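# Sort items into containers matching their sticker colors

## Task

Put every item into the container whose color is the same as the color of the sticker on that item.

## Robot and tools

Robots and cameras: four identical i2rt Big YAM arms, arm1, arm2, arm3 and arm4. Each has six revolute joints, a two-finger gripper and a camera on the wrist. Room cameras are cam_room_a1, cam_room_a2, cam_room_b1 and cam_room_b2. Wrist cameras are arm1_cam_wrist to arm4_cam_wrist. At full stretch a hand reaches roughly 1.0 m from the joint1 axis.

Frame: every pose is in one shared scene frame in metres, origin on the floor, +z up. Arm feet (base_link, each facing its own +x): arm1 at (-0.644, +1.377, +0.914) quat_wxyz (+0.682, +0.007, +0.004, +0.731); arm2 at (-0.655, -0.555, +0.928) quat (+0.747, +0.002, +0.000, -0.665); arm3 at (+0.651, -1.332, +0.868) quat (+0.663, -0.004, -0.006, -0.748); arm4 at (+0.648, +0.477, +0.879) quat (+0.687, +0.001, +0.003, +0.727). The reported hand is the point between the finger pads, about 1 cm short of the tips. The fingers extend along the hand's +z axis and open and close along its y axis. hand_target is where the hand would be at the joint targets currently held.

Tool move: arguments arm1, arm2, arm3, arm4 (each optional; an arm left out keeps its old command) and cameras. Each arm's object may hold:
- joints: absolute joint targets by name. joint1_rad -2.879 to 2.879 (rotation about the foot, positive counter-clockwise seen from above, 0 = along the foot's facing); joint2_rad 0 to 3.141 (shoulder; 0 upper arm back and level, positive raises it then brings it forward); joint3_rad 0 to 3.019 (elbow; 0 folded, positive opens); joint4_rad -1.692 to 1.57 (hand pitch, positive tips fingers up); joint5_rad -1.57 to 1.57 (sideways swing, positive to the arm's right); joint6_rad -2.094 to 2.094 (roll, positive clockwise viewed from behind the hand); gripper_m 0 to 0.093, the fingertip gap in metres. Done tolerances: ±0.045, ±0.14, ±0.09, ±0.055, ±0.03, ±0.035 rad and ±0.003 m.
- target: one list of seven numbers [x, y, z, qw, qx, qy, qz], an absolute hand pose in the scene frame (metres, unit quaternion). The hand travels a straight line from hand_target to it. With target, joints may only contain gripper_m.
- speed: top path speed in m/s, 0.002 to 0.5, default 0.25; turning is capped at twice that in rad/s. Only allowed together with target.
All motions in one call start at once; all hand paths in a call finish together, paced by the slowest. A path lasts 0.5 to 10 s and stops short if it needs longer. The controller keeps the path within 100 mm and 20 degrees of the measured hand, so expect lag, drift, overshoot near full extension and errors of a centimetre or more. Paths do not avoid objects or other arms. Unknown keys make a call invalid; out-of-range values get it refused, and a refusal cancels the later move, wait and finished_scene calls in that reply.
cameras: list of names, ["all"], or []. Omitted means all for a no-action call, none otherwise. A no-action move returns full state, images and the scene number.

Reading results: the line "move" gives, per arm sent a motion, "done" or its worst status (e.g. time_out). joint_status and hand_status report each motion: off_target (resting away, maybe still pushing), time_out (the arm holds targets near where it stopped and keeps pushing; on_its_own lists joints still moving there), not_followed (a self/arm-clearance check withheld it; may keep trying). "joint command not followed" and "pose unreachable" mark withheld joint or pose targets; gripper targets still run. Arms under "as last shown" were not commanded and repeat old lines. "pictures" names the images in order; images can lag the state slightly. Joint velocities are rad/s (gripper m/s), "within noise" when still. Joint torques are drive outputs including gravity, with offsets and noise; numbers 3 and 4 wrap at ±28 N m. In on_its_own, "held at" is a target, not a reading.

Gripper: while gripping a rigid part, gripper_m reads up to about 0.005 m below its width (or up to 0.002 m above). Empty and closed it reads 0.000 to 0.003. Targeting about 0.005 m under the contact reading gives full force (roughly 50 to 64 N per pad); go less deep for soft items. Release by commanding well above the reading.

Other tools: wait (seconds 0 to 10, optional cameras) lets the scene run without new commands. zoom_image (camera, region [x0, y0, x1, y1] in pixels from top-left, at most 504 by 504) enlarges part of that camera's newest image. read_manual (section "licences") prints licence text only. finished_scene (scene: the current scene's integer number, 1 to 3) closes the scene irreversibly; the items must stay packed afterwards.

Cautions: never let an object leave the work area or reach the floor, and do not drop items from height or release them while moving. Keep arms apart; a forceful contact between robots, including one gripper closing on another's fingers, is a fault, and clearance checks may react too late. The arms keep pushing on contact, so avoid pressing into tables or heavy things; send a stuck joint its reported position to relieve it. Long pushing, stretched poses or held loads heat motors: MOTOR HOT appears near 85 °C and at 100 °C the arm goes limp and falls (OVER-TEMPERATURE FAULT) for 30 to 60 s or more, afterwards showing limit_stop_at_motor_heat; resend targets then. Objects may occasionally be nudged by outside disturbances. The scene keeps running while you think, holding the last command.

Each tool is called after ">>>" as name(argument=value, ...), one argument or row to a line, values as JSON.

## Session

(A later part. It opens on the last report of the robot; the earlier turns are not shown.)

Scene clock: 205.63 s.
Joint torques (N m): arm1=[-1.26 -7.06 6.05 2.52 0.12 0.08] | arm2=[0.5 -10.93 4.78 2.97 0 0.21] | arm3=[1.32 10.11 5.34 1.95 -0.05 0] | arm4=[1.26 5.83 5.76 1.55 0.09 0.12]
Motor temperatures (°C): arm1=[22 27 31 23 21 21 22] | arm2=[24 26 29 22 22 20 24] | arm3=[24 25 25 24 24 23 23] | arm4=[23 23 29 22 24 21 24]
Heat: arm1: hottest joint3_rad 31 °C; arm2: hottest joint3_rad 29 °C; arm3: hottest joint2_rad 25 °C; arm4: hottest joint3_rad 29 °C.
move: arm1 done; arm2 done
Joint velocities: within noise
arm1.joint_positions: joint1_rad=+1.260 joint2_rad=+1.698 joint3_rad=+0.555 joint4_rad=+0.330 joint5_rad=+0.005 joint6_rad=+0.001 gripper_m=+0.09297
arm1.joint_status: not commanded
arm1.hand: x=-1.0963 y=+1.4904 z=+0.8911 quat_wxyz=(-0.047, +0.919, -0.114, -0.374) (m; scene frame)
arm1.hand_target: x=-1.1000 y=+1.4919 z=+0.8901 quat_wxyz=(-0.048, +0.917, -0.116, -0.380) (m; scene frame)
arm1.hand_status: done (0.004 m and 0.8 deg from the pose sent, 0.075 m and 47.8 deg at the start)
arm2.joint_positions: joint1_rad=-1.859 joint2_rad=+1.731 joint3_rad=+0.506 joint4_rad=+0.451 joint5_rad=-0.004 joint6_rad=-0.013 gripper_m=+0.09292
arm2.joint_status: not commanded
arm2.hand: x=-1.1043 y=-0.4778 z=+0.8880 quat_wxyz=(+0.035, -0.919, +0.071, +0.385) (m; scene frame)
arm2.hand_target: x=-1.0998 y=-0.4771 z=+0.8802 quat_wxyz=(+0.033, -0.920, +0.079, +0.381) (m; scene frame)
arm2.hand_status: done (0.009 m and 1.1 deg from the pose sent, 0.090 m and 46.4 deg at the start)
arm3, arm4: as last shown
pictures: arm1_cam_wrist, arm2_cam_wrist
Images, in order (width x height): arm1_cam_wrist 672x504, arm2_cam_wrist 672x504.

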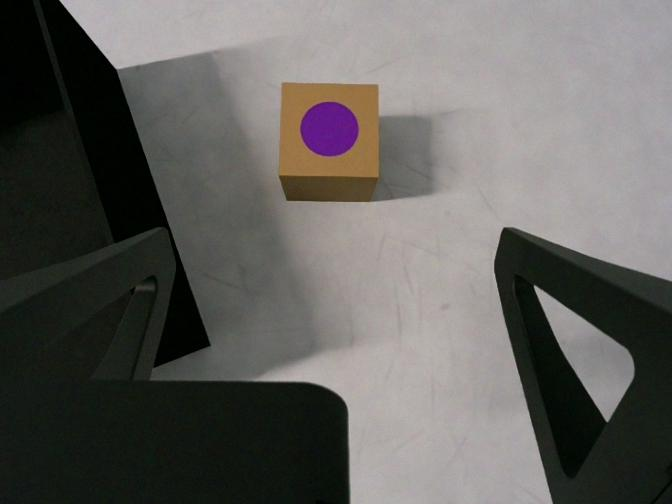

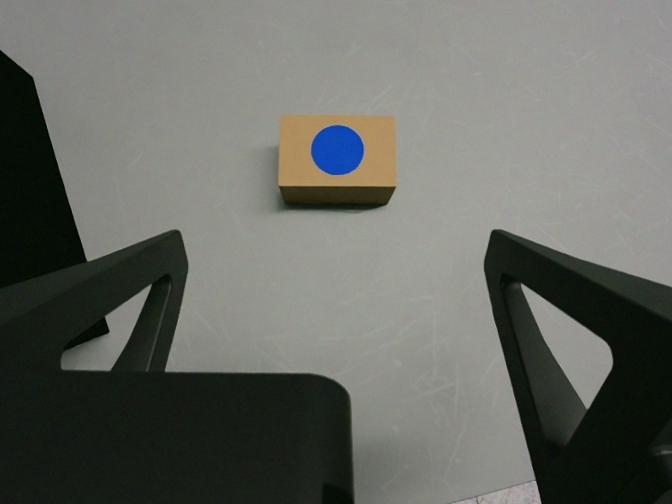

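>>> move(
  arm1={"target":[-1.192,1.518,0.778,-0.048,0.917,-0.116,-0.380],"speed":0.12},
  arm2={"target":[-1.194,-0.461,0.77,-0.033,0.9206,-0.0795,-0.3816],"speed":0.12},
  cameras=["arm1_cam_wrist","arm2_cam_wrist"],
)

Scene clock: 211.57 s.
Joint torques (N m): arm1=[-2.49 -13.1 6.26 2.4 -0.05 0.01] | arm2=[0.67 -15.33 5.5 2.93 0.06 0.21] | arm3=[1.38 10.11 5.35 1.99 -0.05 -0.01] | arm4=[1.38 5.89 5.75 1.46 0.09 0.13]
Motor temperatures (°C): arm1=[22 26 31 23 21 21 22] | arm2=[24 26 28 22 22 20 24] | arm3=[24 25 25 24 24 23 23] | arm4=[23 22 29 22 24 21 24]
Heat: arm1: hottest joint3_rad 31 °C; arm2: hottest joint3_rad 28 °C; arm3: hottest joint2_rad 25 °C; arm4: hottest joint3_rad 29 °C.
move: arm1 off_target; arm2 done
Joint velocities: within noise
arm1.joint_positions: joint1_rad=+1.260 joint2_rad=+2.168 joint3_rad=+0.839 joint4_rad=+0.491 joint5_rad=+0.003 joint6_rad=+0.001 gripper_m=+0.09297
arm1.joint_status: not commanded
arm1.hand: x=-1.1781 y=+1.5102 z=+0.7728 quat_wxyz=(-0.045, +0.924, -0.114, -0.363) (m; scene frame)
arm1.hand_target: x=-1.1916 y=+1.5179 z=+0.7785 quat_wxyz=(-0.048, +0.917, -0.116, -0.380) (m; scene frame)
arm1.hand_status: off_target (0.017 m and 2.1 deg from the pose sent, 0.151 m and 0.8 deg at the start)
arm2.joint_positions: joint1_rad=-1.859 joint2_rad=+2.184 joint3_rad=+0.801 joint4_rad=+0.587 joint5_rad=-0.004 joint6_rad=-0.012 gripper_m=+0.09292
arm2.joint_status: not commanded
arm2.hand: x=-1.1868 y=-0.4631 z=+0.7757 quat_wxyz=(+0.034, -0.923, +0.072, +0.375) (m; scene frame)
arm2.hand_target: x=-1.1936 y=-0.4611 z=+0.7701 quat_wxyz=(+0.033, -0.920, +0.079, +0.381) (m; scene frame)
arm2.hand_status: done (0.009 m and 1.1 deg from the pose sent, 0.149 m and 1.1 deg at the start)
arm3: as last shown
arm4.joint_positions: joint1_rad=+2.095 joint2_rad=+0.540 joint3_rad=+1.550 joint4_rad=-1.603 joint5_rad=-0.002 joint6_rad=+0.129 gripper_m=+0.09404
arm4.joint_status: not commanded
arm4.hand: x=+0.5329 y=+0.4021 z=+1.4483 quat_wxyz=(+0.165, +0.859, +0.198, -0.442) (m; scene frame)
arm4.hand_target: x=+0.5292 y=+0.3988 z=+1.4477 quat_wxyz=(+0.168, +0.861, +0.195, -0.438) (m; scene frame)
arm4.hand_status: not commanded
pictures: arm1_cam_wrist, arm2_cam_wrist
Images, in order (width x height): arm1_cam_wrist 672x504, arm2_cam_wrist 672x504.

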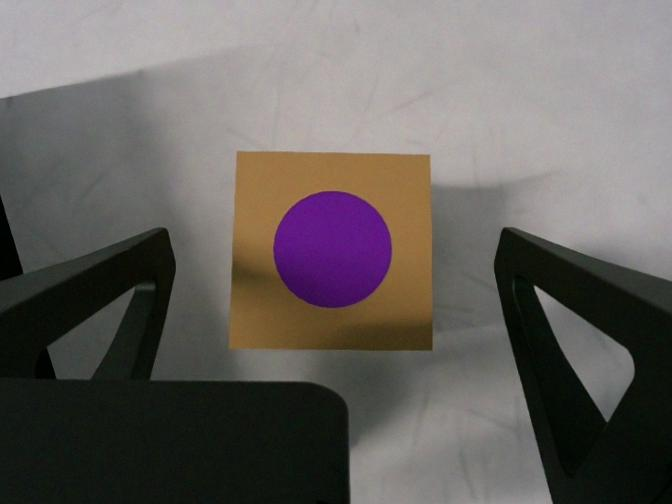

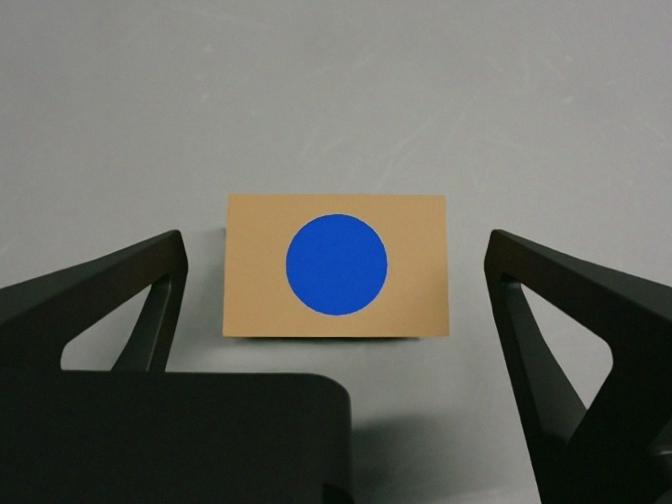

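>>> move(
  arm1={"target":[-1.20,1.52,0.78,-0.048,0.917,-0.116,-0.380],"speed":0.12},
  arm2={"target":[-1.201,-0.460,0.77,-0.033,0.9206,-0.0795,-0.3816],"speed":0.12},
)

>>> move(
  arm1={"joints":{"gripper_m":0.035}},
  arm2={"joints":{"gripper_m":0.05}},
  cameras=["arm1_cam_wrist","arm2_cam_wrist"],
)

Scene clock: 216.20 s.
Joint torques (N m): arm1=[-2.49 -13.04 6.45 1.32 -0.01 0.03] | arm2=[0.62 -15.27 5.85 2.3 0.08 0.21] | arm3=[1.2 10.05 5.37 1.95 -0.04 -0.02] | arm4=[1.03 5.66 5.75 1.5 0.07 0.15]
Motor temperatures (°C): arm1=[22 26 31 23 21 21 22] | arm2=[24 26 28 22 22 20 24] | arm3=[24 25 25 24 24 23 23] | arm4=[23 22 29 22 24 21 24]
Heat: arm1: hottest joint3_rad 31 °C; arm2: hottest joint3_rad 28 °C; arm3: hottest joint2_rad 25 °C; arm4: hottest joint3_rad 29 °C.
move: arm1 off_target; arm2 off_target
Joint velocities: within noise
arm1.joint_positions: joint1_rad=+1.260 joint2_rad=+2.168 joint3_rad=+0.861 joint4_rad=+0.491 joint5_rad=+0.003 joint6_rad=+0.001 gripper_m=+0.09297
arm1.joint_status: not commanded
arm1.hand: x=-1.1897 y=+1.5131 z=+0.7787 quat_wxyz=(-0.046, +0.920, -0.113, -0.373) (m; scene frame)
arm1.hand_target: x=-1.1998 y=+1.5199 z=+0.7804 quat_wxyz=(-0.048, +0.916, -0.116, -0.380) (m; scene frame)
arm1.hand_status: off_target (0.012 m and 0.9 deg from the pose sent, 0.025 m and 2.1 deg at the start)
arm2.joint_positions: joint1_rad=-1.859 joint2_rad=+2.184 joint3_rad=+0.819 joint4_rad=+0.587 joint5_rad=-0.004 joint6_rad=-0.011 gripper_m=+0.09292
arm2.joint_status: not commanded
arm2.hand: x=-1.1966 y=-0.4615 z=+0.7802 quat_wxyz=(+0.035, -0.920, +0.072, +0.384) (m; scene frame)
arm2.hand_target: x=-1.2007 y=-0.4601 z=+0.7702 quat_wxyz=(+0.033, -0.920, +0.079, +0.382) (m; scene frame)
arm2.hand_status: off_target (0.011 m and 0.9 deg from the pose sent, 0.016 m and 1.1 deg at the start)
arm3, arm4: as last shown
pictures: none

Scene clock: 216.83 s.
Joint torques (N m): arm1=[-2.61 -12.45 6.37 1.44 -0.03 0] | arm2=[0.67 -15.21 5.9 2.29 0.08 0.2] | arm3=[1.2 10.05 5.31 1.99 -0.05 -0.01] | arm4=[1.03 5.95 5.64 1.39 0.1 0.15]
Motor temperatures (°C): arm1=[22 26 31 23 21 21 22] | arm2=[24 26 28 22 22 20 24] | arm3=[24 25 25 24 24 23 23] | arm4=[23 22 29 22 24 21 24]
Heat: arm1: hottest joint3_rad 31 °C; arm2: hottest joint3_rad 28 °C; arm3: hottest joint2_rad 25 °C; arm4: hottest joint3_rad 29 °C.
move: arm1 off_target; arm2 done
Joint velocities: within noise
arm1.joint_positions: joint1_rad=+1.260 joint2_rad=+2.168 joint3_rad=+0.861 joint4_rad=+0.491 joint5_rad=+0.003 joint6_rad=+0.001 gripper_m=+0.05016
arm1.joint_status: gripper_m off_target (ended at +0.05019, target +0.03500)
arm1.hand: x=-1.1897 y=+1.5131 z=+0.7787 quat_wxyz=(-0.046, +0.920, -0.113, -0.373) (m; scene frame)
arm1.hand_target: x=-1.1998 y=+1.5200 z=+0.7804 quat_wxyz=(-0.048, +0.916, -0.116, -0.380) (m; scene frame)
arm1.hand_status: not commanded
arm2.joint_positions: joint1_rad=-1.859 joint2_rad=+2.184 joint3_rad=+0.819 joint4_rad=+0.587 joint5_rad=-0.004 joint6_rad=-0.011 gripper_m=+0.05011
arm2.joint_status: all done
arm2.hand: x=-1.1966 y=-0.4615 z=+0.7802 quat_wxyz=(+0.035, -0.920, +0.072, +0.384) (m; scene frame)
arm2.hand_target: x=-1.2007 y=-0.4601 z=+0.7702 quat_wxyz=(+0.033, -0.920, +0.079, +0.382) (m; scene frame)
arm2.hand_status: not commanded
arm3, arm4: as last shown
pictures: arm1_cam_wrist, arm2_cam_wrist
Images, in order (width x height): arm1_cam_wrist 672x504, arm2_cam_wrist 672x504.

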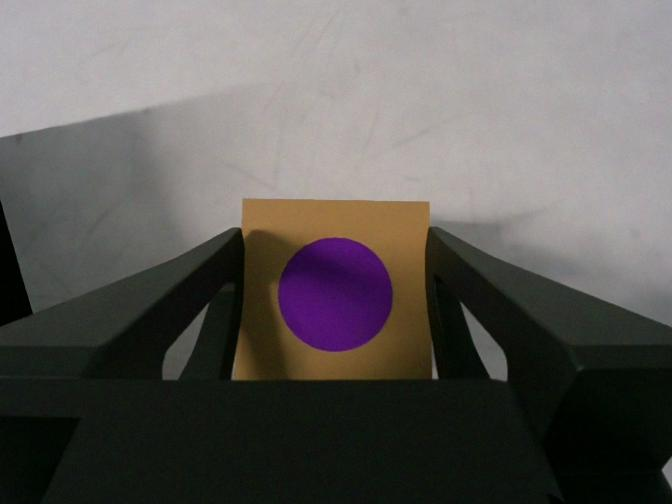

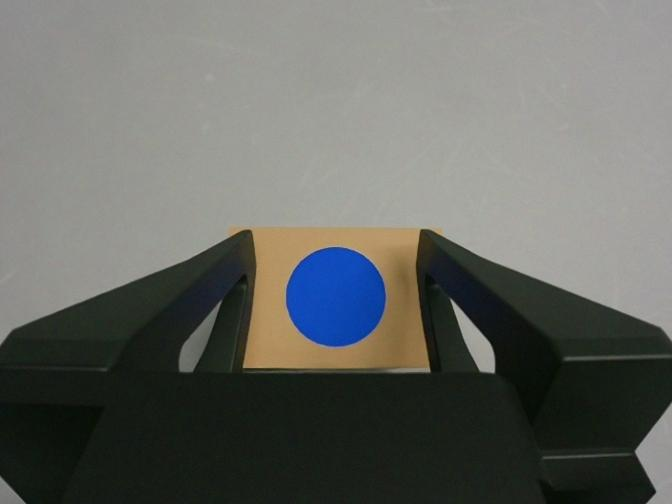

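>>> move(
  arm2={"joints":{"gripper_m":0.093}},
)

>>> move(
  arm2={"target":[-1.201,-0.460,0.75,-0.033,0.9206,-0.0795,-0.3816],"speed":0.1},
  cameras=["arm2_cam_wrist"],
)

Scene clock: 222.43 s.
Joint torques (N m): arm1=[-2.55 -12.4 6.65 1.51 -0.01 0.01] | arm2=[0.79 -15.15 5.9 2.33 0.09 0.2] | arm3=[1.14 10.05 5.35 1.95 -0.04 -0.01] | arm4=[0.97 5.83 5.76 1.32 0.09 0.16]
Motor temperatures (°C): arm1=[22 26 31 23 21 21 22] | arm2=[24 26 28 22 22 20 24] | arm3=[24 25 25 24 24 23 23] | arm4=[23 22 29 22 24 21 24]
Heat: arm1: hottest joint3_rad 31 °C; arm2: hottest joint3_rad 28 °C; arm3: hottest joint2_rad 25 °C; arm4: hottest joint3_rad 29 °C.
move: arm2 done
Joint velocities: within noise
arm1, arm3, arm4: as last shown
arm2.joint_positions: joint1_rad=-1.859 joint2_rad=+2.184 joint3_rad=+0.819 joint4_rad=+0.587 joint5_rad=-0.004 joint6_rad=-0.010 gripper_m=+0.09289
arm2.joint_status: all done
arm2.hand: x=-1.1966 y=-0.4615 z=+0.7802 quat_wxyz=(+0.035, -0.920, +0.073, +0.384) (m; scene frame)
arm2.hand_target: x=-1.2007 y=-0.4601 z=+0.7702 quat_wxyz=(+0.033, -0.920, +0.079, +0.382) (m; scene frame)
arm2.hand_status: not commanded
pictures: none

Scene clock: 223.43 s.
Joint torques (N m): arm1=[-2.61 -13.04 6.43 1.43 -0.03 0.03] | arm2=[0.56 -15.62 5.44 2.93 0.09 0.2] | arm3=[1.14 10.05 5.34 1.94 -0.06 -0.01] | arm4=[1.08 6.36 5.74 1.43 0.06 0.11]
Motor temperatures (°C): arm1=[22 26 31 23 21 21 22] | arm2=[24 26 28 22 22 20 24] | arm3=[24 25 25 24 24 23 23] | arm4=[23 22 29 22 24 21 24]
Heat: arm1: hottest joint3_rad 31 °C; arm2: hottest joint3_rad 28 °C; arm3: hottest joint2_rad 25 °C; arm4: hottest joint3_rad 29 °C.
move: arm2 done
Joint velocities: within noise
arm1, arm4: as last shown
arm2.joint_positions: joint1_rad=-1.859 joint2_rad=+2.246 joint3_rad=+0.838 joint4_rad=+0.611 joint5_rad=-0.004 joint6_rad=-0.010 gripper_m=+0.09289
arm2.joint_status: not commanded
arm2.hand: x=-1.1936 y=-0.4619 z=+0.7566 quat_wxyz=(+0.034, -0.923, +0.073, +0.375) (m; scene frame)
arm2.hand_target: x=-1.2007 y=-0.4601 z=+0.7502 quat_wxyz=(+0.033, -0.920, +0.079, +0.381) (m; scene frame)
arm2.hand_status: done (0.010 m and 1.1 deg from the pose sent, 0.031 m and 0.8 deg at the start)
arm3.joint_positions: joint1_rad=+0.075 joint2_rad=+0.276 joint3_rad=+1.523 joint4_rad=-1.599 joint5_rad=-0.185 joint6_rad=-0.597 gripper_m=+0.09396
arm3.joint_status: not commanded
arm3.hand: x=+0.6806 y=-1.3526 z=+1.4445 quat_wxyz=(-0.326, -0.350, -0.735, +0.481) (m; scene frame)
arm3.hand_target: x=+0.6807 y=-1.3504 z=+1.4501 quat_wxyz=(-0.328, -0.347, -0.731, +0.487) (m; scene frame)
arm3.hand_status: not commanded
pictures: arm2_cam_wrist
Images, in order (width x height): arm2_cam_wrist 672x504.

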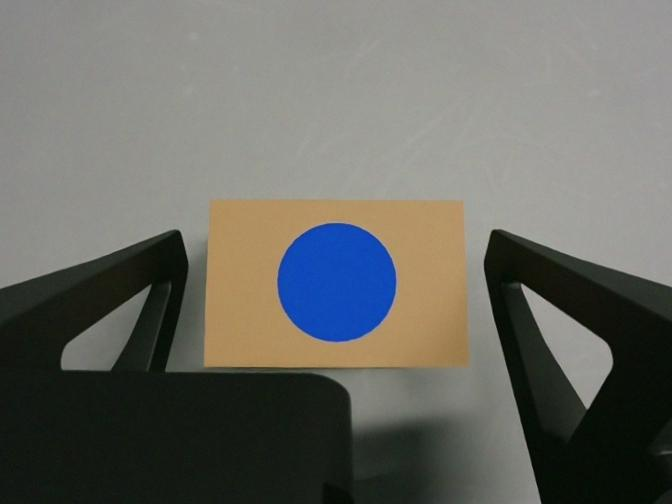

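>>> move(
  arm2={"joints":{"gripper_m":0.045}},
)

>>> move(
  arm1={"target":[-1.05,1.478,1.1,-0.048,0.917,-0.116,-0.380],"speed":0.25},
  arm2={"target":[-1.05,-0.477,1.1,-0.033,0.9206,-0.0795,-0.3816],"speed":0.25},
  arm4={"target":[0.5,0.58,1.25,-0.15,0.826,-0.26,-0.477]},
  cameras=["all"],
)

Scene clock: 233.93 s.
Joint torques (N m): arm1=[-2.61 -12.4 6.45 1.52 -0.01 0.01] | arm2=[0.73 -15.68 5.44 2.95 0.08 0.19] | arm3=[1.26 10.23 5.34 1.91 -0.05 -0.01] | arm4=[1.55 5.89 5.93 1.39 0.11 0.15]
Motor temperatures (°C): arm1=[22 26 30 23 21 21 22] | arm2=[24 26 28 23 22 20 23] | arm3=[24 25 25 24 24 23 23] | arm4=[23 22 28 22 24 21 24]
Heat: arm1: hottest joint3_rad 30 °C; arm2: hottest joint3_rad 28 °C; arm3: hottest joint2_rad 25 °C; arm4: hottest joint3_rad 28 °C.
move: arm2 off_target
Joint velocities: within noise
arm1, arm3, arm4: as last shown
arm2.joint_positions: joint1_rad=-1.859 joint2_rad=+2.246 joint3_rad=+0.838 joint4_rad=+0.612 joint5_rad=-0.004 joint6_rad=-0.009 gripper_m=+0.06915
arm2.joint_status: gripper_m off_target (ended at +0.06918, target +0.04500)
arm2.hand: x=-1.1938 y=-0.4619 z=+0.7567 quat_wxyz=(+0.034, -0.923, +0.073, +0.376) (m; scene frame)
arm2.hand_target: x=-1.2008 y=-0.4601 z=+0.7503 quat_wxyz=(+0.033, -0.920, +0.079, +0.382) (m; scene frame)
arm2.hand_status: not commanded
pictures: none

Scene clock: 237.47 s.
Joint torques (N m): arm1=[-0.73 -3.96 15.75 1.17 0.07 0.12] | arm2=[-0.15 -6.95 15.86 1.62 -0.18 -0.05] | arm3=[1.2 10.11 5.37 1.99 -0.04 0] | arm4=[-0.09 2.84 8.02 1.99 0 -0.11]
Motor temperatures (°C): arm1=[22 26 30 23 21 21 22] | arm2=[24 26 28 22 22 20 24] | arm3=[24 25 25 24 24 23 23] | arm4=[23 22 28 22 24 21 24]
Heat: arm1: hottest joint3_rad 30 °C; arm2: hottest joint3_rad 28 °C; arm3: hottest joint2_rad 25 °C; arm4: hottest joint3_rad 28 °C.
move: arm1 off_target; arm2 off_target; arm4 done
Joint velocities: within noise
arm1.joint_positions: joint1_rad=+1.260 joint2_rad=+1.051 joint3_rad=+0.628 joint4_rad=-0.431 joint5_rad=+0.009 joint6_rad=+0.002 gripper_m=+0.05016
arm1.joint_status: not commanded
arm1.hand: x=-1.0330 y=+1.4757 z=+1.0696 quat_wxyz=(-0.046, +0.927, -0.116, -0.355) (m; scene frame)
arm1.hand_target: x=-1.0486 y=+1.4776 z=+1.1000 quat_wxyz=(-0.048, +0.916, -0.116, -0.380) (m; scene frame)
arm1.hand_status: off_target (0.035 m and 3.1 deg from the pose sent, 0.352 m and 0.9 deg at the start)
arm2.joint_positions: joint1_rad=-1.886 joint2_rad=+0.987 joint3_rad=+0.566 joint4_rad=-0.408 joint5_rad=-0.024 joint6_rad=-0.011 gripper_m=+0.06915
arm2.joint_status: not commanded
arm2.hand: x=-1.0345 y=-0.4835 z=+1.0727 quat_wxyz=(+0.028, -0.928, +0.082, +0.361) (m; scene frame)
arm2.hand_target: x=-1.0488 y=-0.4773 z=+1.1001 quat_wxyz=(+0.033, -0.920, +0.079, +0.382) (m; scene frame)
arm2.hand_status: off_target (0.032 m and 2.6 deg from the pose sent, 0.373 m and 1.0 deg at the start)
arm3: as last shown
arm4.joint_positions: joint1_rad=+1.042 joint2_rad=+0.198 joint3_rad=+0.828 joint4_rad=-1.194 joint5_rad=+0.118 joint6_rad=+0.074 gripper_m=+0.09405
arm4.joint_status: not commanded
arm4.hand: x=+0.4980 y=+0.5796 z=+1.2443 quat_wxyz=(-0.144, +0.833, -0.265, -0.464) (m; scene frame)
arm4.hand_target: x=+0.5000 y=+0.5799 z=+1.2499 quat_wxyz=(-0.151, +0.826, -0.260, -0.477) (m; scene frame)
arm4.hand_status: done (0.006 m and 2.0 deg from the pose sent, 0.268 m and 64.8 deg at the start)
pictures: arm1_cam_wrist, arm2_cam_wrist, arm3_cam_wrist, arm4_cam_wrist, cam_room_a1, cam_room_a2, cam_room_b1, cam_room_b2
Images, in order (width x height): arm1_cam_wrist 672x504, arm2_cam_wrist 672x504, arm3_cam_wrist 672x504, arm4_cam_wrist 672x504, cam_room_a1 672x504, cam_room_a2 672x504, cam_room_b1 672x504, cam_room_b2 672x504.

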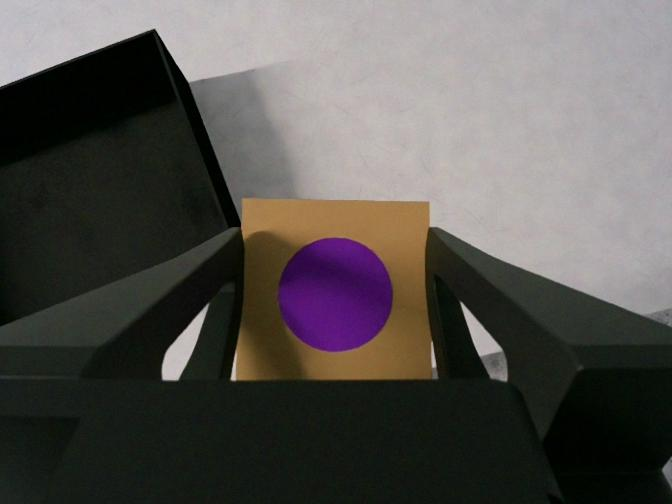

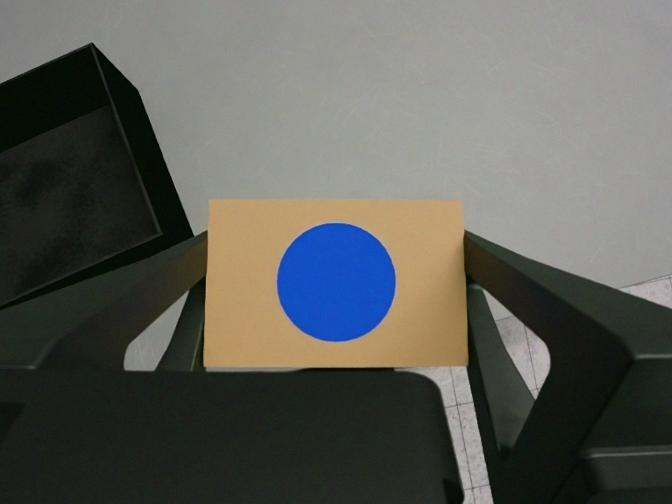

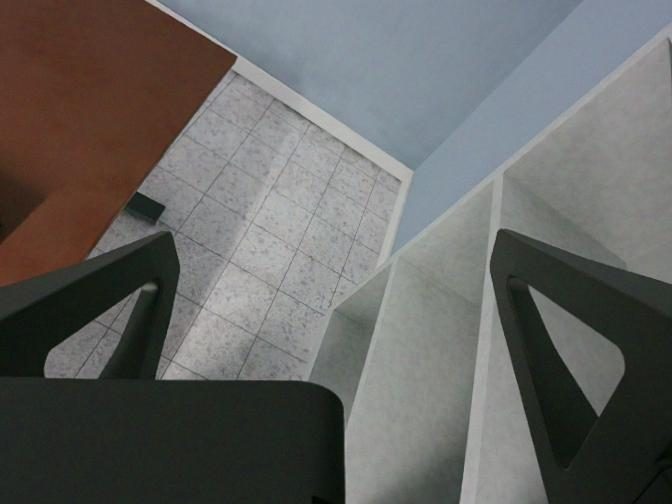

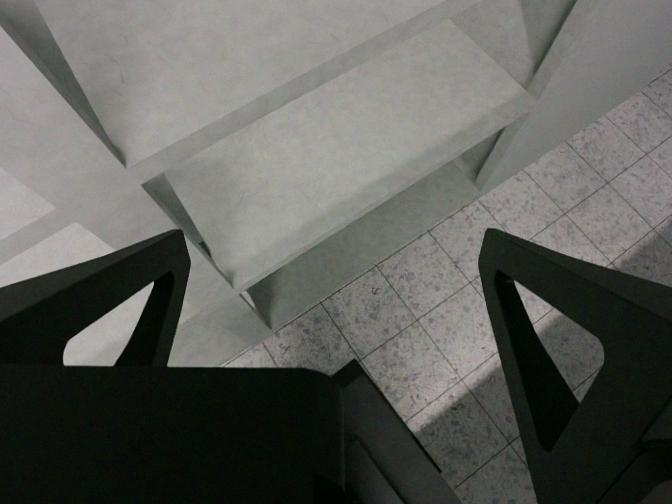

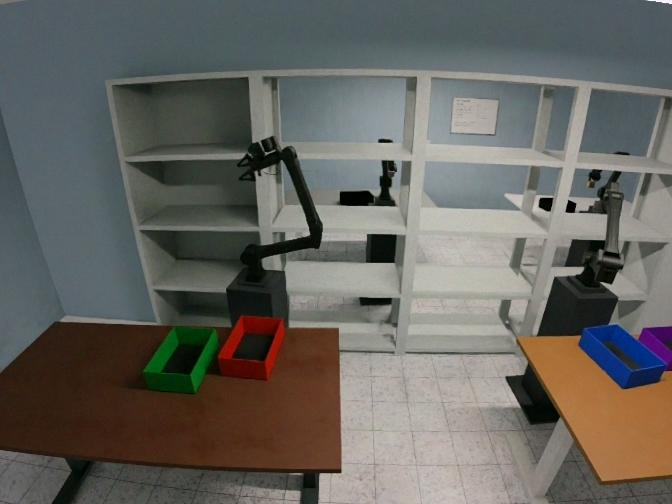

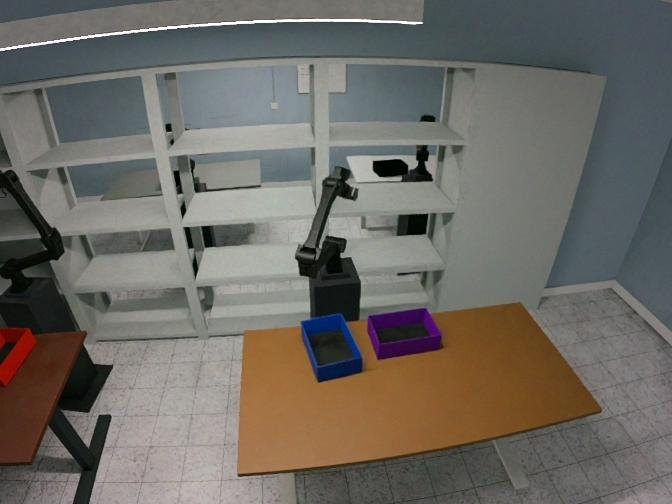

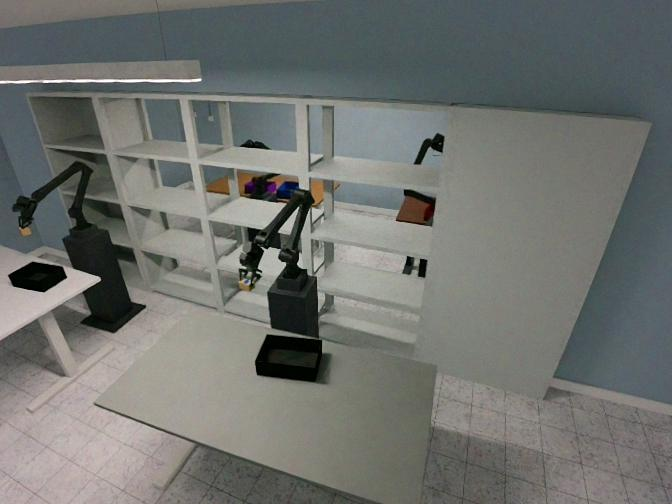

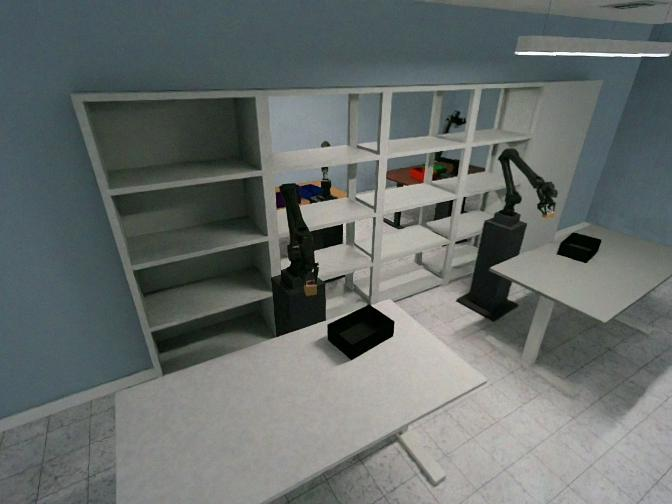

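>>> move(
  arm1={"joints":{"joint2_rad":0.534,"joint3_rad":1.4,"joint4_rad":-1.6,"joint5_rad":0,"joint6_rad":0}},
  arm2={"joints":{"joint2_rad":0.534,"joint3_rad":1.4,"joint4_rad":-1.6,"joint5_rad":0,"joint6_rad":0}},
)

>>> move(
  arm1={"joints":{"joint1_rad":-2.25}},
  arm2={"joints":{"joint1_rad":2.12}},
  cameras=["arm1_cam_wrist","arm2_cam_wrist","arm4_cam_wrist","cam_room_b1","cam_room_b2"],
)

Scene clock: 322.50 s.
Joint torques (N m): arm1=[-1.55 5.95 9.76 1.29 -0.02 -0.03] | arm2=[0.03 3.02 11.97 1.74 0.12 0.18] | arm3=[1.2 9.99 5.35 1.94 -0.06 -0.01] | arm4=[0.15 2.96 7.99 1.94 0.02 -0.11]
Motor temperatures (°C): arm1=[22 25 37 23 21 21 23] | arm2=[24 25 37 22 22 20 25] | arm3=[24 25 25 24 24 23 23] | arm4=[23 22 29 22 24 21 24]
Heat: arm1: hottest joint3_rad 37 °C; arm2: hottest joint3_rad 37 °C; arm3: hottest joint2_rad 25 °C; arm4: hottest joint3_rad 29 °C.
move: arm1 done; arm2 done
Joint velocities: within noise
arm1.joint_positions: joint1_rad=+1.260 joint2_rad=+0.531 joint3_rad=+1.382 joint4_rad=-1.592 joint5_rad=+0.002 joint6_rad=+0.002 gripper_m=+0.05016
arm1.joint_status: all done
arm1.hand: x=-0.7955 y=+1.4162 z=+1.4170 quat_wxyz=(-0.049, +0.905, -0.112, -0.407) (m; scene frame)
arm1.hand_target: x=-0.7932 y=+1.4144 z=+1.4231 quat_wxyz=(-0.048, +0.904, -0.108, -0.411) (m; scene frame)
arm1.hand_status: not commanded
arm2.joint_positions: joint1_rad=-1.886 joint2_rad=+0.528 joint3_rad=+1.365 joint4_rad=-1.588 joint5_rad=-0.003 joint6_rad=-0.011 gripper_m=+0.06915
arm2.joint_status: all done
arm2.hand: x=-0.8188 y=-0.5242 z=+1.4223 quat_wxyz=(+0.042, -0.914, +0.084, +0.396) (m; scene frame)
arm2.hand_target: x=-0.8145 y=-0.5230 z=+1.4345 quat_wxyz=(+0.044, -0.909, +0.094, +0.403) (m; scene frame)
arm2.hand_status: not commanded
arm3: as last shown
arm4.joint_positions: joint1_rad=+1.042 joint2_rad=+0.198 joint3_rad=+0.828 joint4_rad=-1.194 joint5_rad=+0.118 joint6_rad=+0.073 gripper_m=+0.09405
arm4.joint_status: not commanded
arm4.hand: x=+0.4980 y=+0.5796 z=+1.2443 quat_wxyz=(-0.144, +0.833, -0.264, -0.464) (m; scene frame)
arm4.hand_target: x=+0.5000 y=+0.5798 z=+1.2499 quat_wxyz=(-0.150, +0.826, -0.260, -0.477) (m; scene frame)
arm4.hand_status: not commanded
pictures: none

Scene clock: 325.17 s.
Joint torques (N m): arm1=[-2.67 5.48 9.95 1.26 -0.04 0.04] | arm2=[1.2 3.14 11.92 1.77 0.06 0.18] | arm3=[1.26 10.11 5.31 1.98 -0.05 -0.01] | arm4=[0.15 3.25 8.02 2.1 -0.01 -0.11]
Motor temperatures (°C): arm1=[22 25 37 23 21 21 23] | arm2=[24 25 37 22 22 20 25] | arm3=[24 25 25 24 24 23 23] | arm4=[23 22 29 22 24 21 24]
Heat: arm1: hottest joint3_rad 37 °C; arm2: hottest joint3_rad 37 °C; arm3: hottest joint2_rad 25 °C; arm4: hottest joint3_rad 29 °C.
move: arm1 done; arm2 done
Joint velocities: within noise
arm1.joint_positions: joint1_rad=-2.243 joint2_rad=+0.531 joint3_rad=+1.382 joint4_rad=-1.592 joint5_rad=+0.002 joint6_rad=+0.002 gripper_m=+0.05018
arm1.joint_status: all done
arm1.hand: x=-0.5008 y=+1.2820 z=+1.4120 quat_wxyz=(-0.377, -0.273, -0.877, +0.121) (m; scene frame)
arm1.hand_target: x=-0.5033 y=+1.2827 z=+1.4182 quat_wxyz=(-0.380, -0.274, -0.875, +0.123) (m; scene frame)
arm1.hand_status: not commanded
arm2.joint_positions: joint1_rad=+2.115 joint2_rad=+0.528 joint3_rad=+1.365 joint4_rad=-1.588 joint5_rad=-0.001 joint6_rad=-0.011 gripper_m=+0.06919
arm2.joint_status: all done
arm2.hand: x=-0.5248 y=-0.4551 z=+1.4230 quat_wxyz=(-0.379, +0.302, -0.865, -0.129) (m; scene frame)
arm2.hand_target: x=-0.5283 y=-0.4571 z=+1.4353 quat_wxyz=(-0.385, +0.298, -0.863, -0.134) (m; scene frame)
arm2.hand_status: not commanded
arm3, arm4: as last shown
pictures: arm1_cam_wrist, arm2_cam_wrist, arm4_cam_wrist, cam_room_b1, cam_room_b2
Images, in order (width x height): arm1_cam_wrist 672x504, arm2_cam_wrist 672x504, arm4_cam_wrist 672x504, cam_room_b1 672x504, cam_room_b2 672x504.

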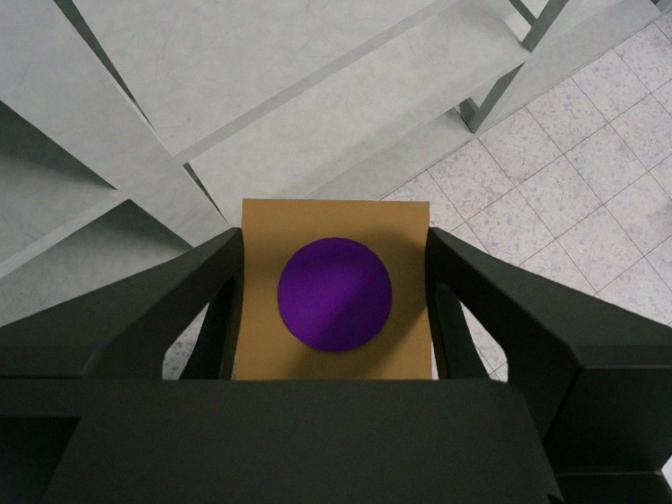

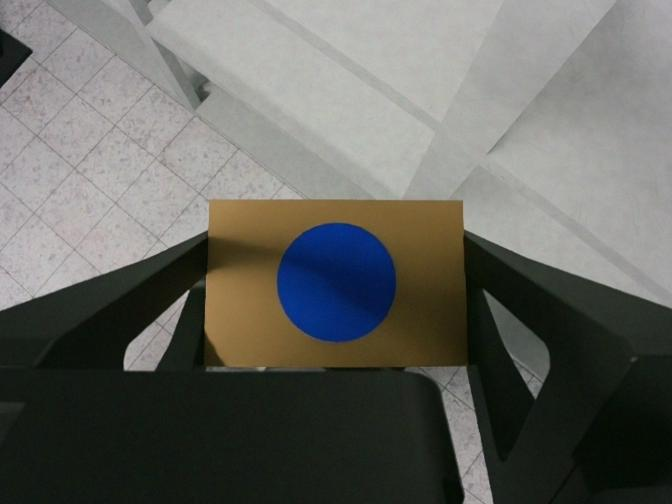

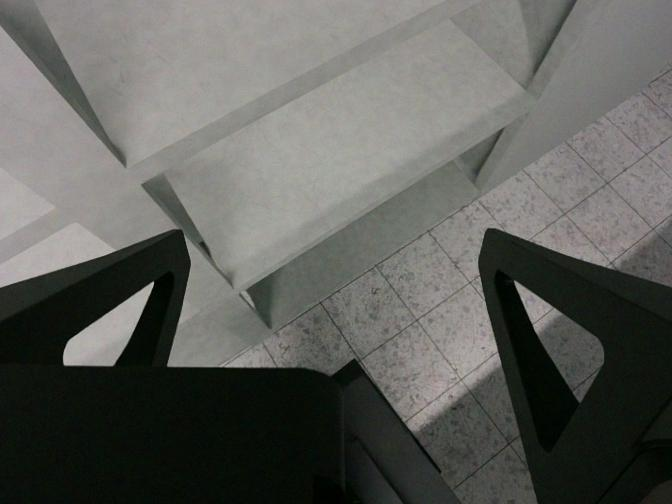

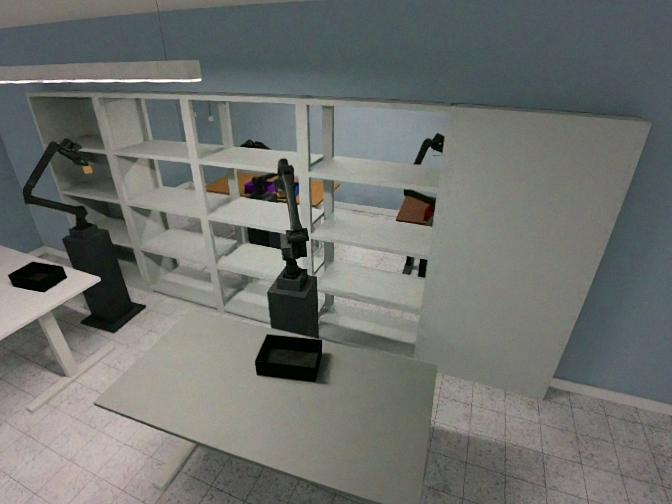

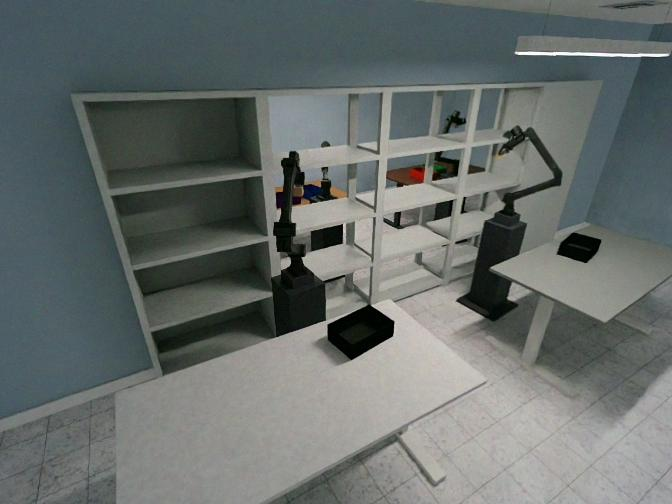

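>>> move(
  arm1={"target":[-0.36,1.18,1.22,0.365,0.276,0.8815,-0.1145],"speed":0.25},
  arm2={"target":[-0.36,-0.323,1.22,-0.362,0.302,-0.873,-0.125],"speed":0.25},
)

>>> move(
  arm1={"target":[0.0,0.93,1.15,0.365,0.276,0.8815,-0.1145],"speed":0.2},
  arm2={"target":[0.0,-0.04,1.15,-0.362,0.302,-0.873,-0.125],"speed":0.2},
  cameras=["arm1_cam_wrist","arm2_cam_wrist","arm4_cam_wrist","cam_room_a1","cam_room_a2","cam_room_b1","cam_room_b2"],
)

Scene clock: 340.53 s.
Joint torques (N m): arm1=[-3.14 -1.26 12.78 2.33 -0.04 -0.03] | arm2=[1.44 -5.6 11.82 3.02 0.13 0.2] | arm3=[1.14 9.99 5.37 1.96 -0.05 0] | arm4=[-0.09 3.14 8.02 2.03 0.02 -0.09]
Motor temperatures (°C): arm1=[22 25 35 23 21 21 23] | arm2=[24 25 37 22 22 20 25] | arm3=[24 25 25 24 24 23 23] | arm4=[23 22 29 22 24 21 24]
Heat: arm1: hottest joint3_rad 35 °C; arm2: hottest joint3_rad 37 °C; arm3: hottest joint2_rad 25 °C; arm4: hottest joint3_rad 29 °C.
move: arm1 off_target; arm2 done
Joint velocities: within noise
arm1.joint_positions: joint1_rad=-2.247 joint2_rad=+0.735 joint3_rad=+0.848 joint4_rad=-0.929 joint5_rad=-0.011 joint6_rad=+0.002 gripper_m=+0.05018
arm1.joint_status: not commanded
arm1.hand: x=-0.3624 y=+1.1860 z=+1.2064 quat_wxyz=(-0.346, -0.276, -0.890, +0.106) (m; scene frame)
arm1.hand_target: x=-0.3603 y=+1.1804 z=+1.2200 quat_wxyz=(-0.365, -0.276, -0.882, +0.115) (m; scene frame)
arm1.hand_status: off_target (0.015 m and 2.6 deg from the pose sent, 0.259 m and 1.7 deg at the start)
arm2.joint_positions: joint1_rad=+2.116 joint2_rad=+0.844 joint3_rad=+0.869 joint4_rad=-0.832 joint5_rad=+0.002 joint6_rad=-0.011 gripper_m=+0.06919
arm2.joint_status: not commanded
arm2.hand: x=-0.3600 y=-0.3266 z=+1.2186 quat_wxyz=(-0.355, +0.306, -0.875, -0.120) (m; scene frame)
arm2.hand_target: x=-0.3601 y=-0.3231 z=+1.2201 quat_wxyz=(-0.362, +0.302, -0.873, -0.125) (m; scene frame)
arm2.hand_status: done (0.004 m and 1.1 deg from the pose sent, 0.293 m and 2.2 deg at the start)
arm3, arm4: as last shown
pictures: none

Scene clock: 343.70 s.
Joint torques (N m): arm1=[-1.44 -18.2 17.91 1.24 0.09 0.02] | arm2=[1.2 -23.18 18.06 1.61 0.02 0.17] | arm3=[1.32 10.11 5.31 1.95 -0.05 -0.01] | arm4=[0.32 3.08 7.88 1.84 0.01 -0.08]
Motor temperatures (°C): arm1=[22 25 36 23 21 21 23] | arm2=[24 25 37 22 22 20 25] | arm3=[24 25 25 24 24 23 23] | arm4=[23 22 29 22 24 21 24]
Heat: arm1: hottest joint3_rad 36 °C; arm2: hottest joint3_rad 37 °C; arm3: hottest joint2_rad 25 °C; arm4: hottest joint3_rad 29 °C.
move: arm1 off_target; arm2 off_target
Joint velocities: within noise
arm1.joint_positions: joint1_rad=-2.247 joint2_rad=+1.934 joint3_rad=+1.757 joint4_rad=-0.656 joint5_rad=-0.009 joint6_rad=+0.002 gripper_m=+0.05018
arm1.joint_status: not commanded
arm1.hand: x=-0.0137 y=+0.9424 z=+1.1126 quat_wxyz=(-0.338, -0.278, -0.893, +0.105) (m; scene frame)
arm1.hand_target: x=-0.0022 y=+0.9317 z=+1.1503 quat_wxyz=(-0.366, -0.276, -0.881, +0.115) (m; scene frame)
arm1.hand_status: off_target (0.042 m and 3.5 deg from the pose sent, 0.447 m and 2.6 deg at the start)
arm2.joint_positions: joint1_rad=+2.116 joint2_rad=+2.086 joint3_rad=+1.982 joint4_rad=-0.709 joint5_rad=+0.002 joint6_rad=-0.011 gripper_m=+0.06919
arm2.joint_status: not commanded
arm2.hand: x=-0.0100 y=-0.0536 z=+1.1375 quat_wxyz=(-0.352, +0.306, -0.877, -0.119) (m; scene frame)
arm2.hand_target: x=-0.0012 y=-0.0409 z=+1.1502 quat_wxyz=(-0.363, +0.302, -0.873, -0.125) (m; scene frame)
arm2.hand_status: off_target (0.021 m and 1.5 deg from the pose sent, 0.465 m and 1.2 deg at the start)
arm3, arm4: as last shown
pictures: arm1_cam_wrist, arm2_cam_wrist, arm4_cam_wrist, cam_room_a1, cam_room_a2, cam_room_b1, cam_room_b2
Images, in order (width x height): arm1_cam_wrist 672x504, arm2_cam_wrist 672x504, arm4_cam_wrist 672x504, cam_room_a1 672x504, cam_room_a2 672x504, cam_room_b1 672x504, cam_room_b2 672x504.

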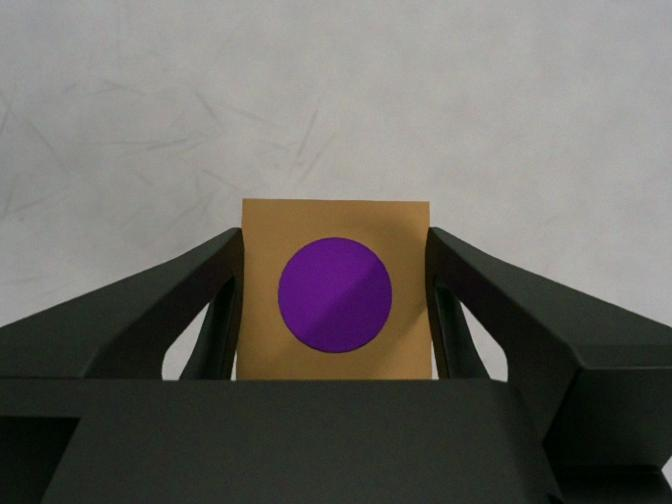

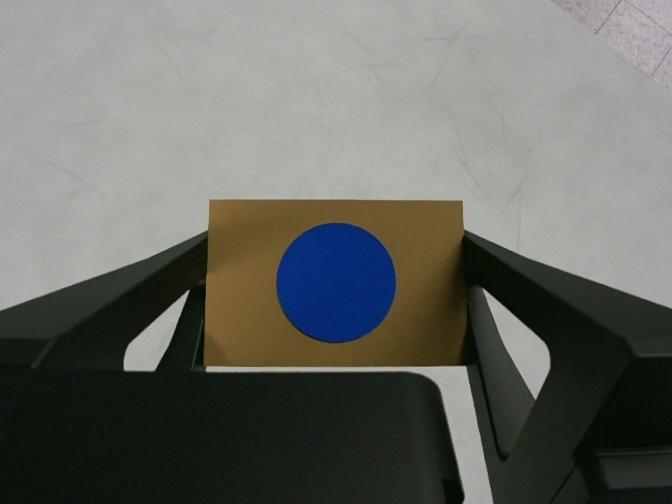

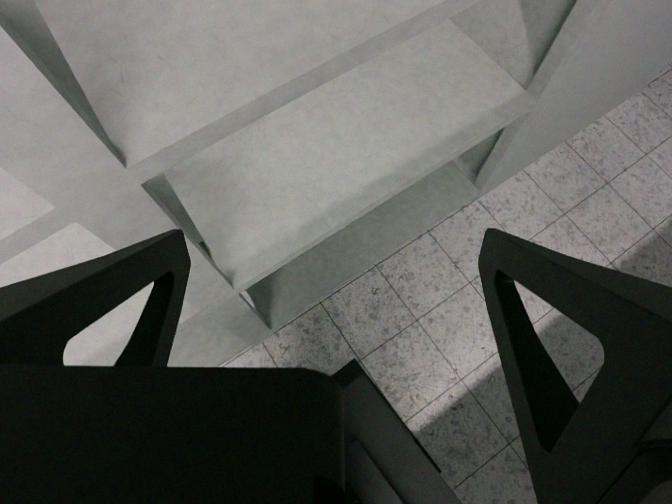

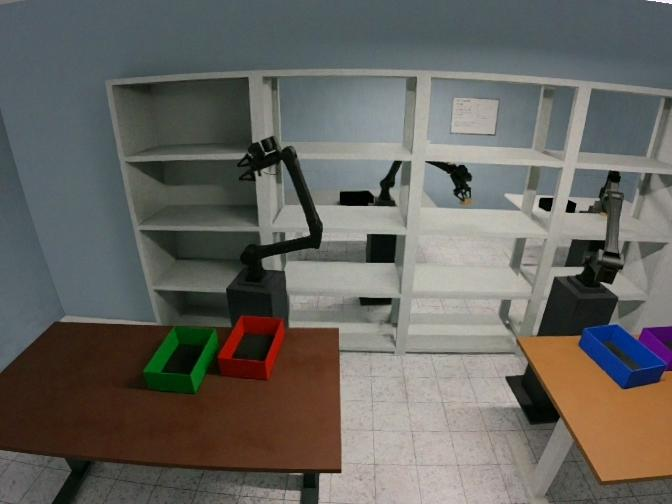

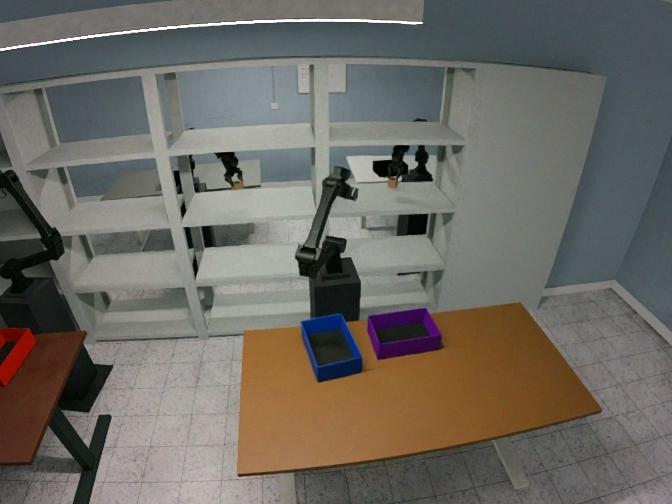

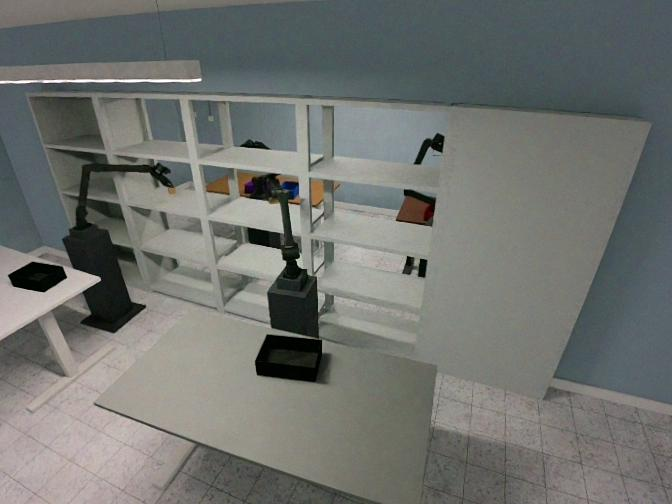

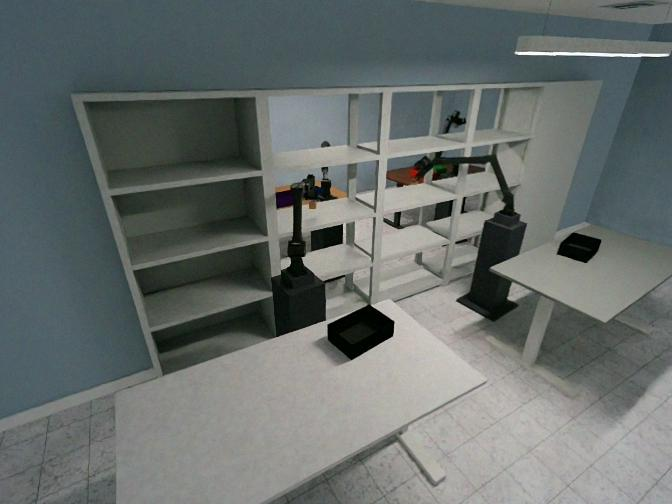

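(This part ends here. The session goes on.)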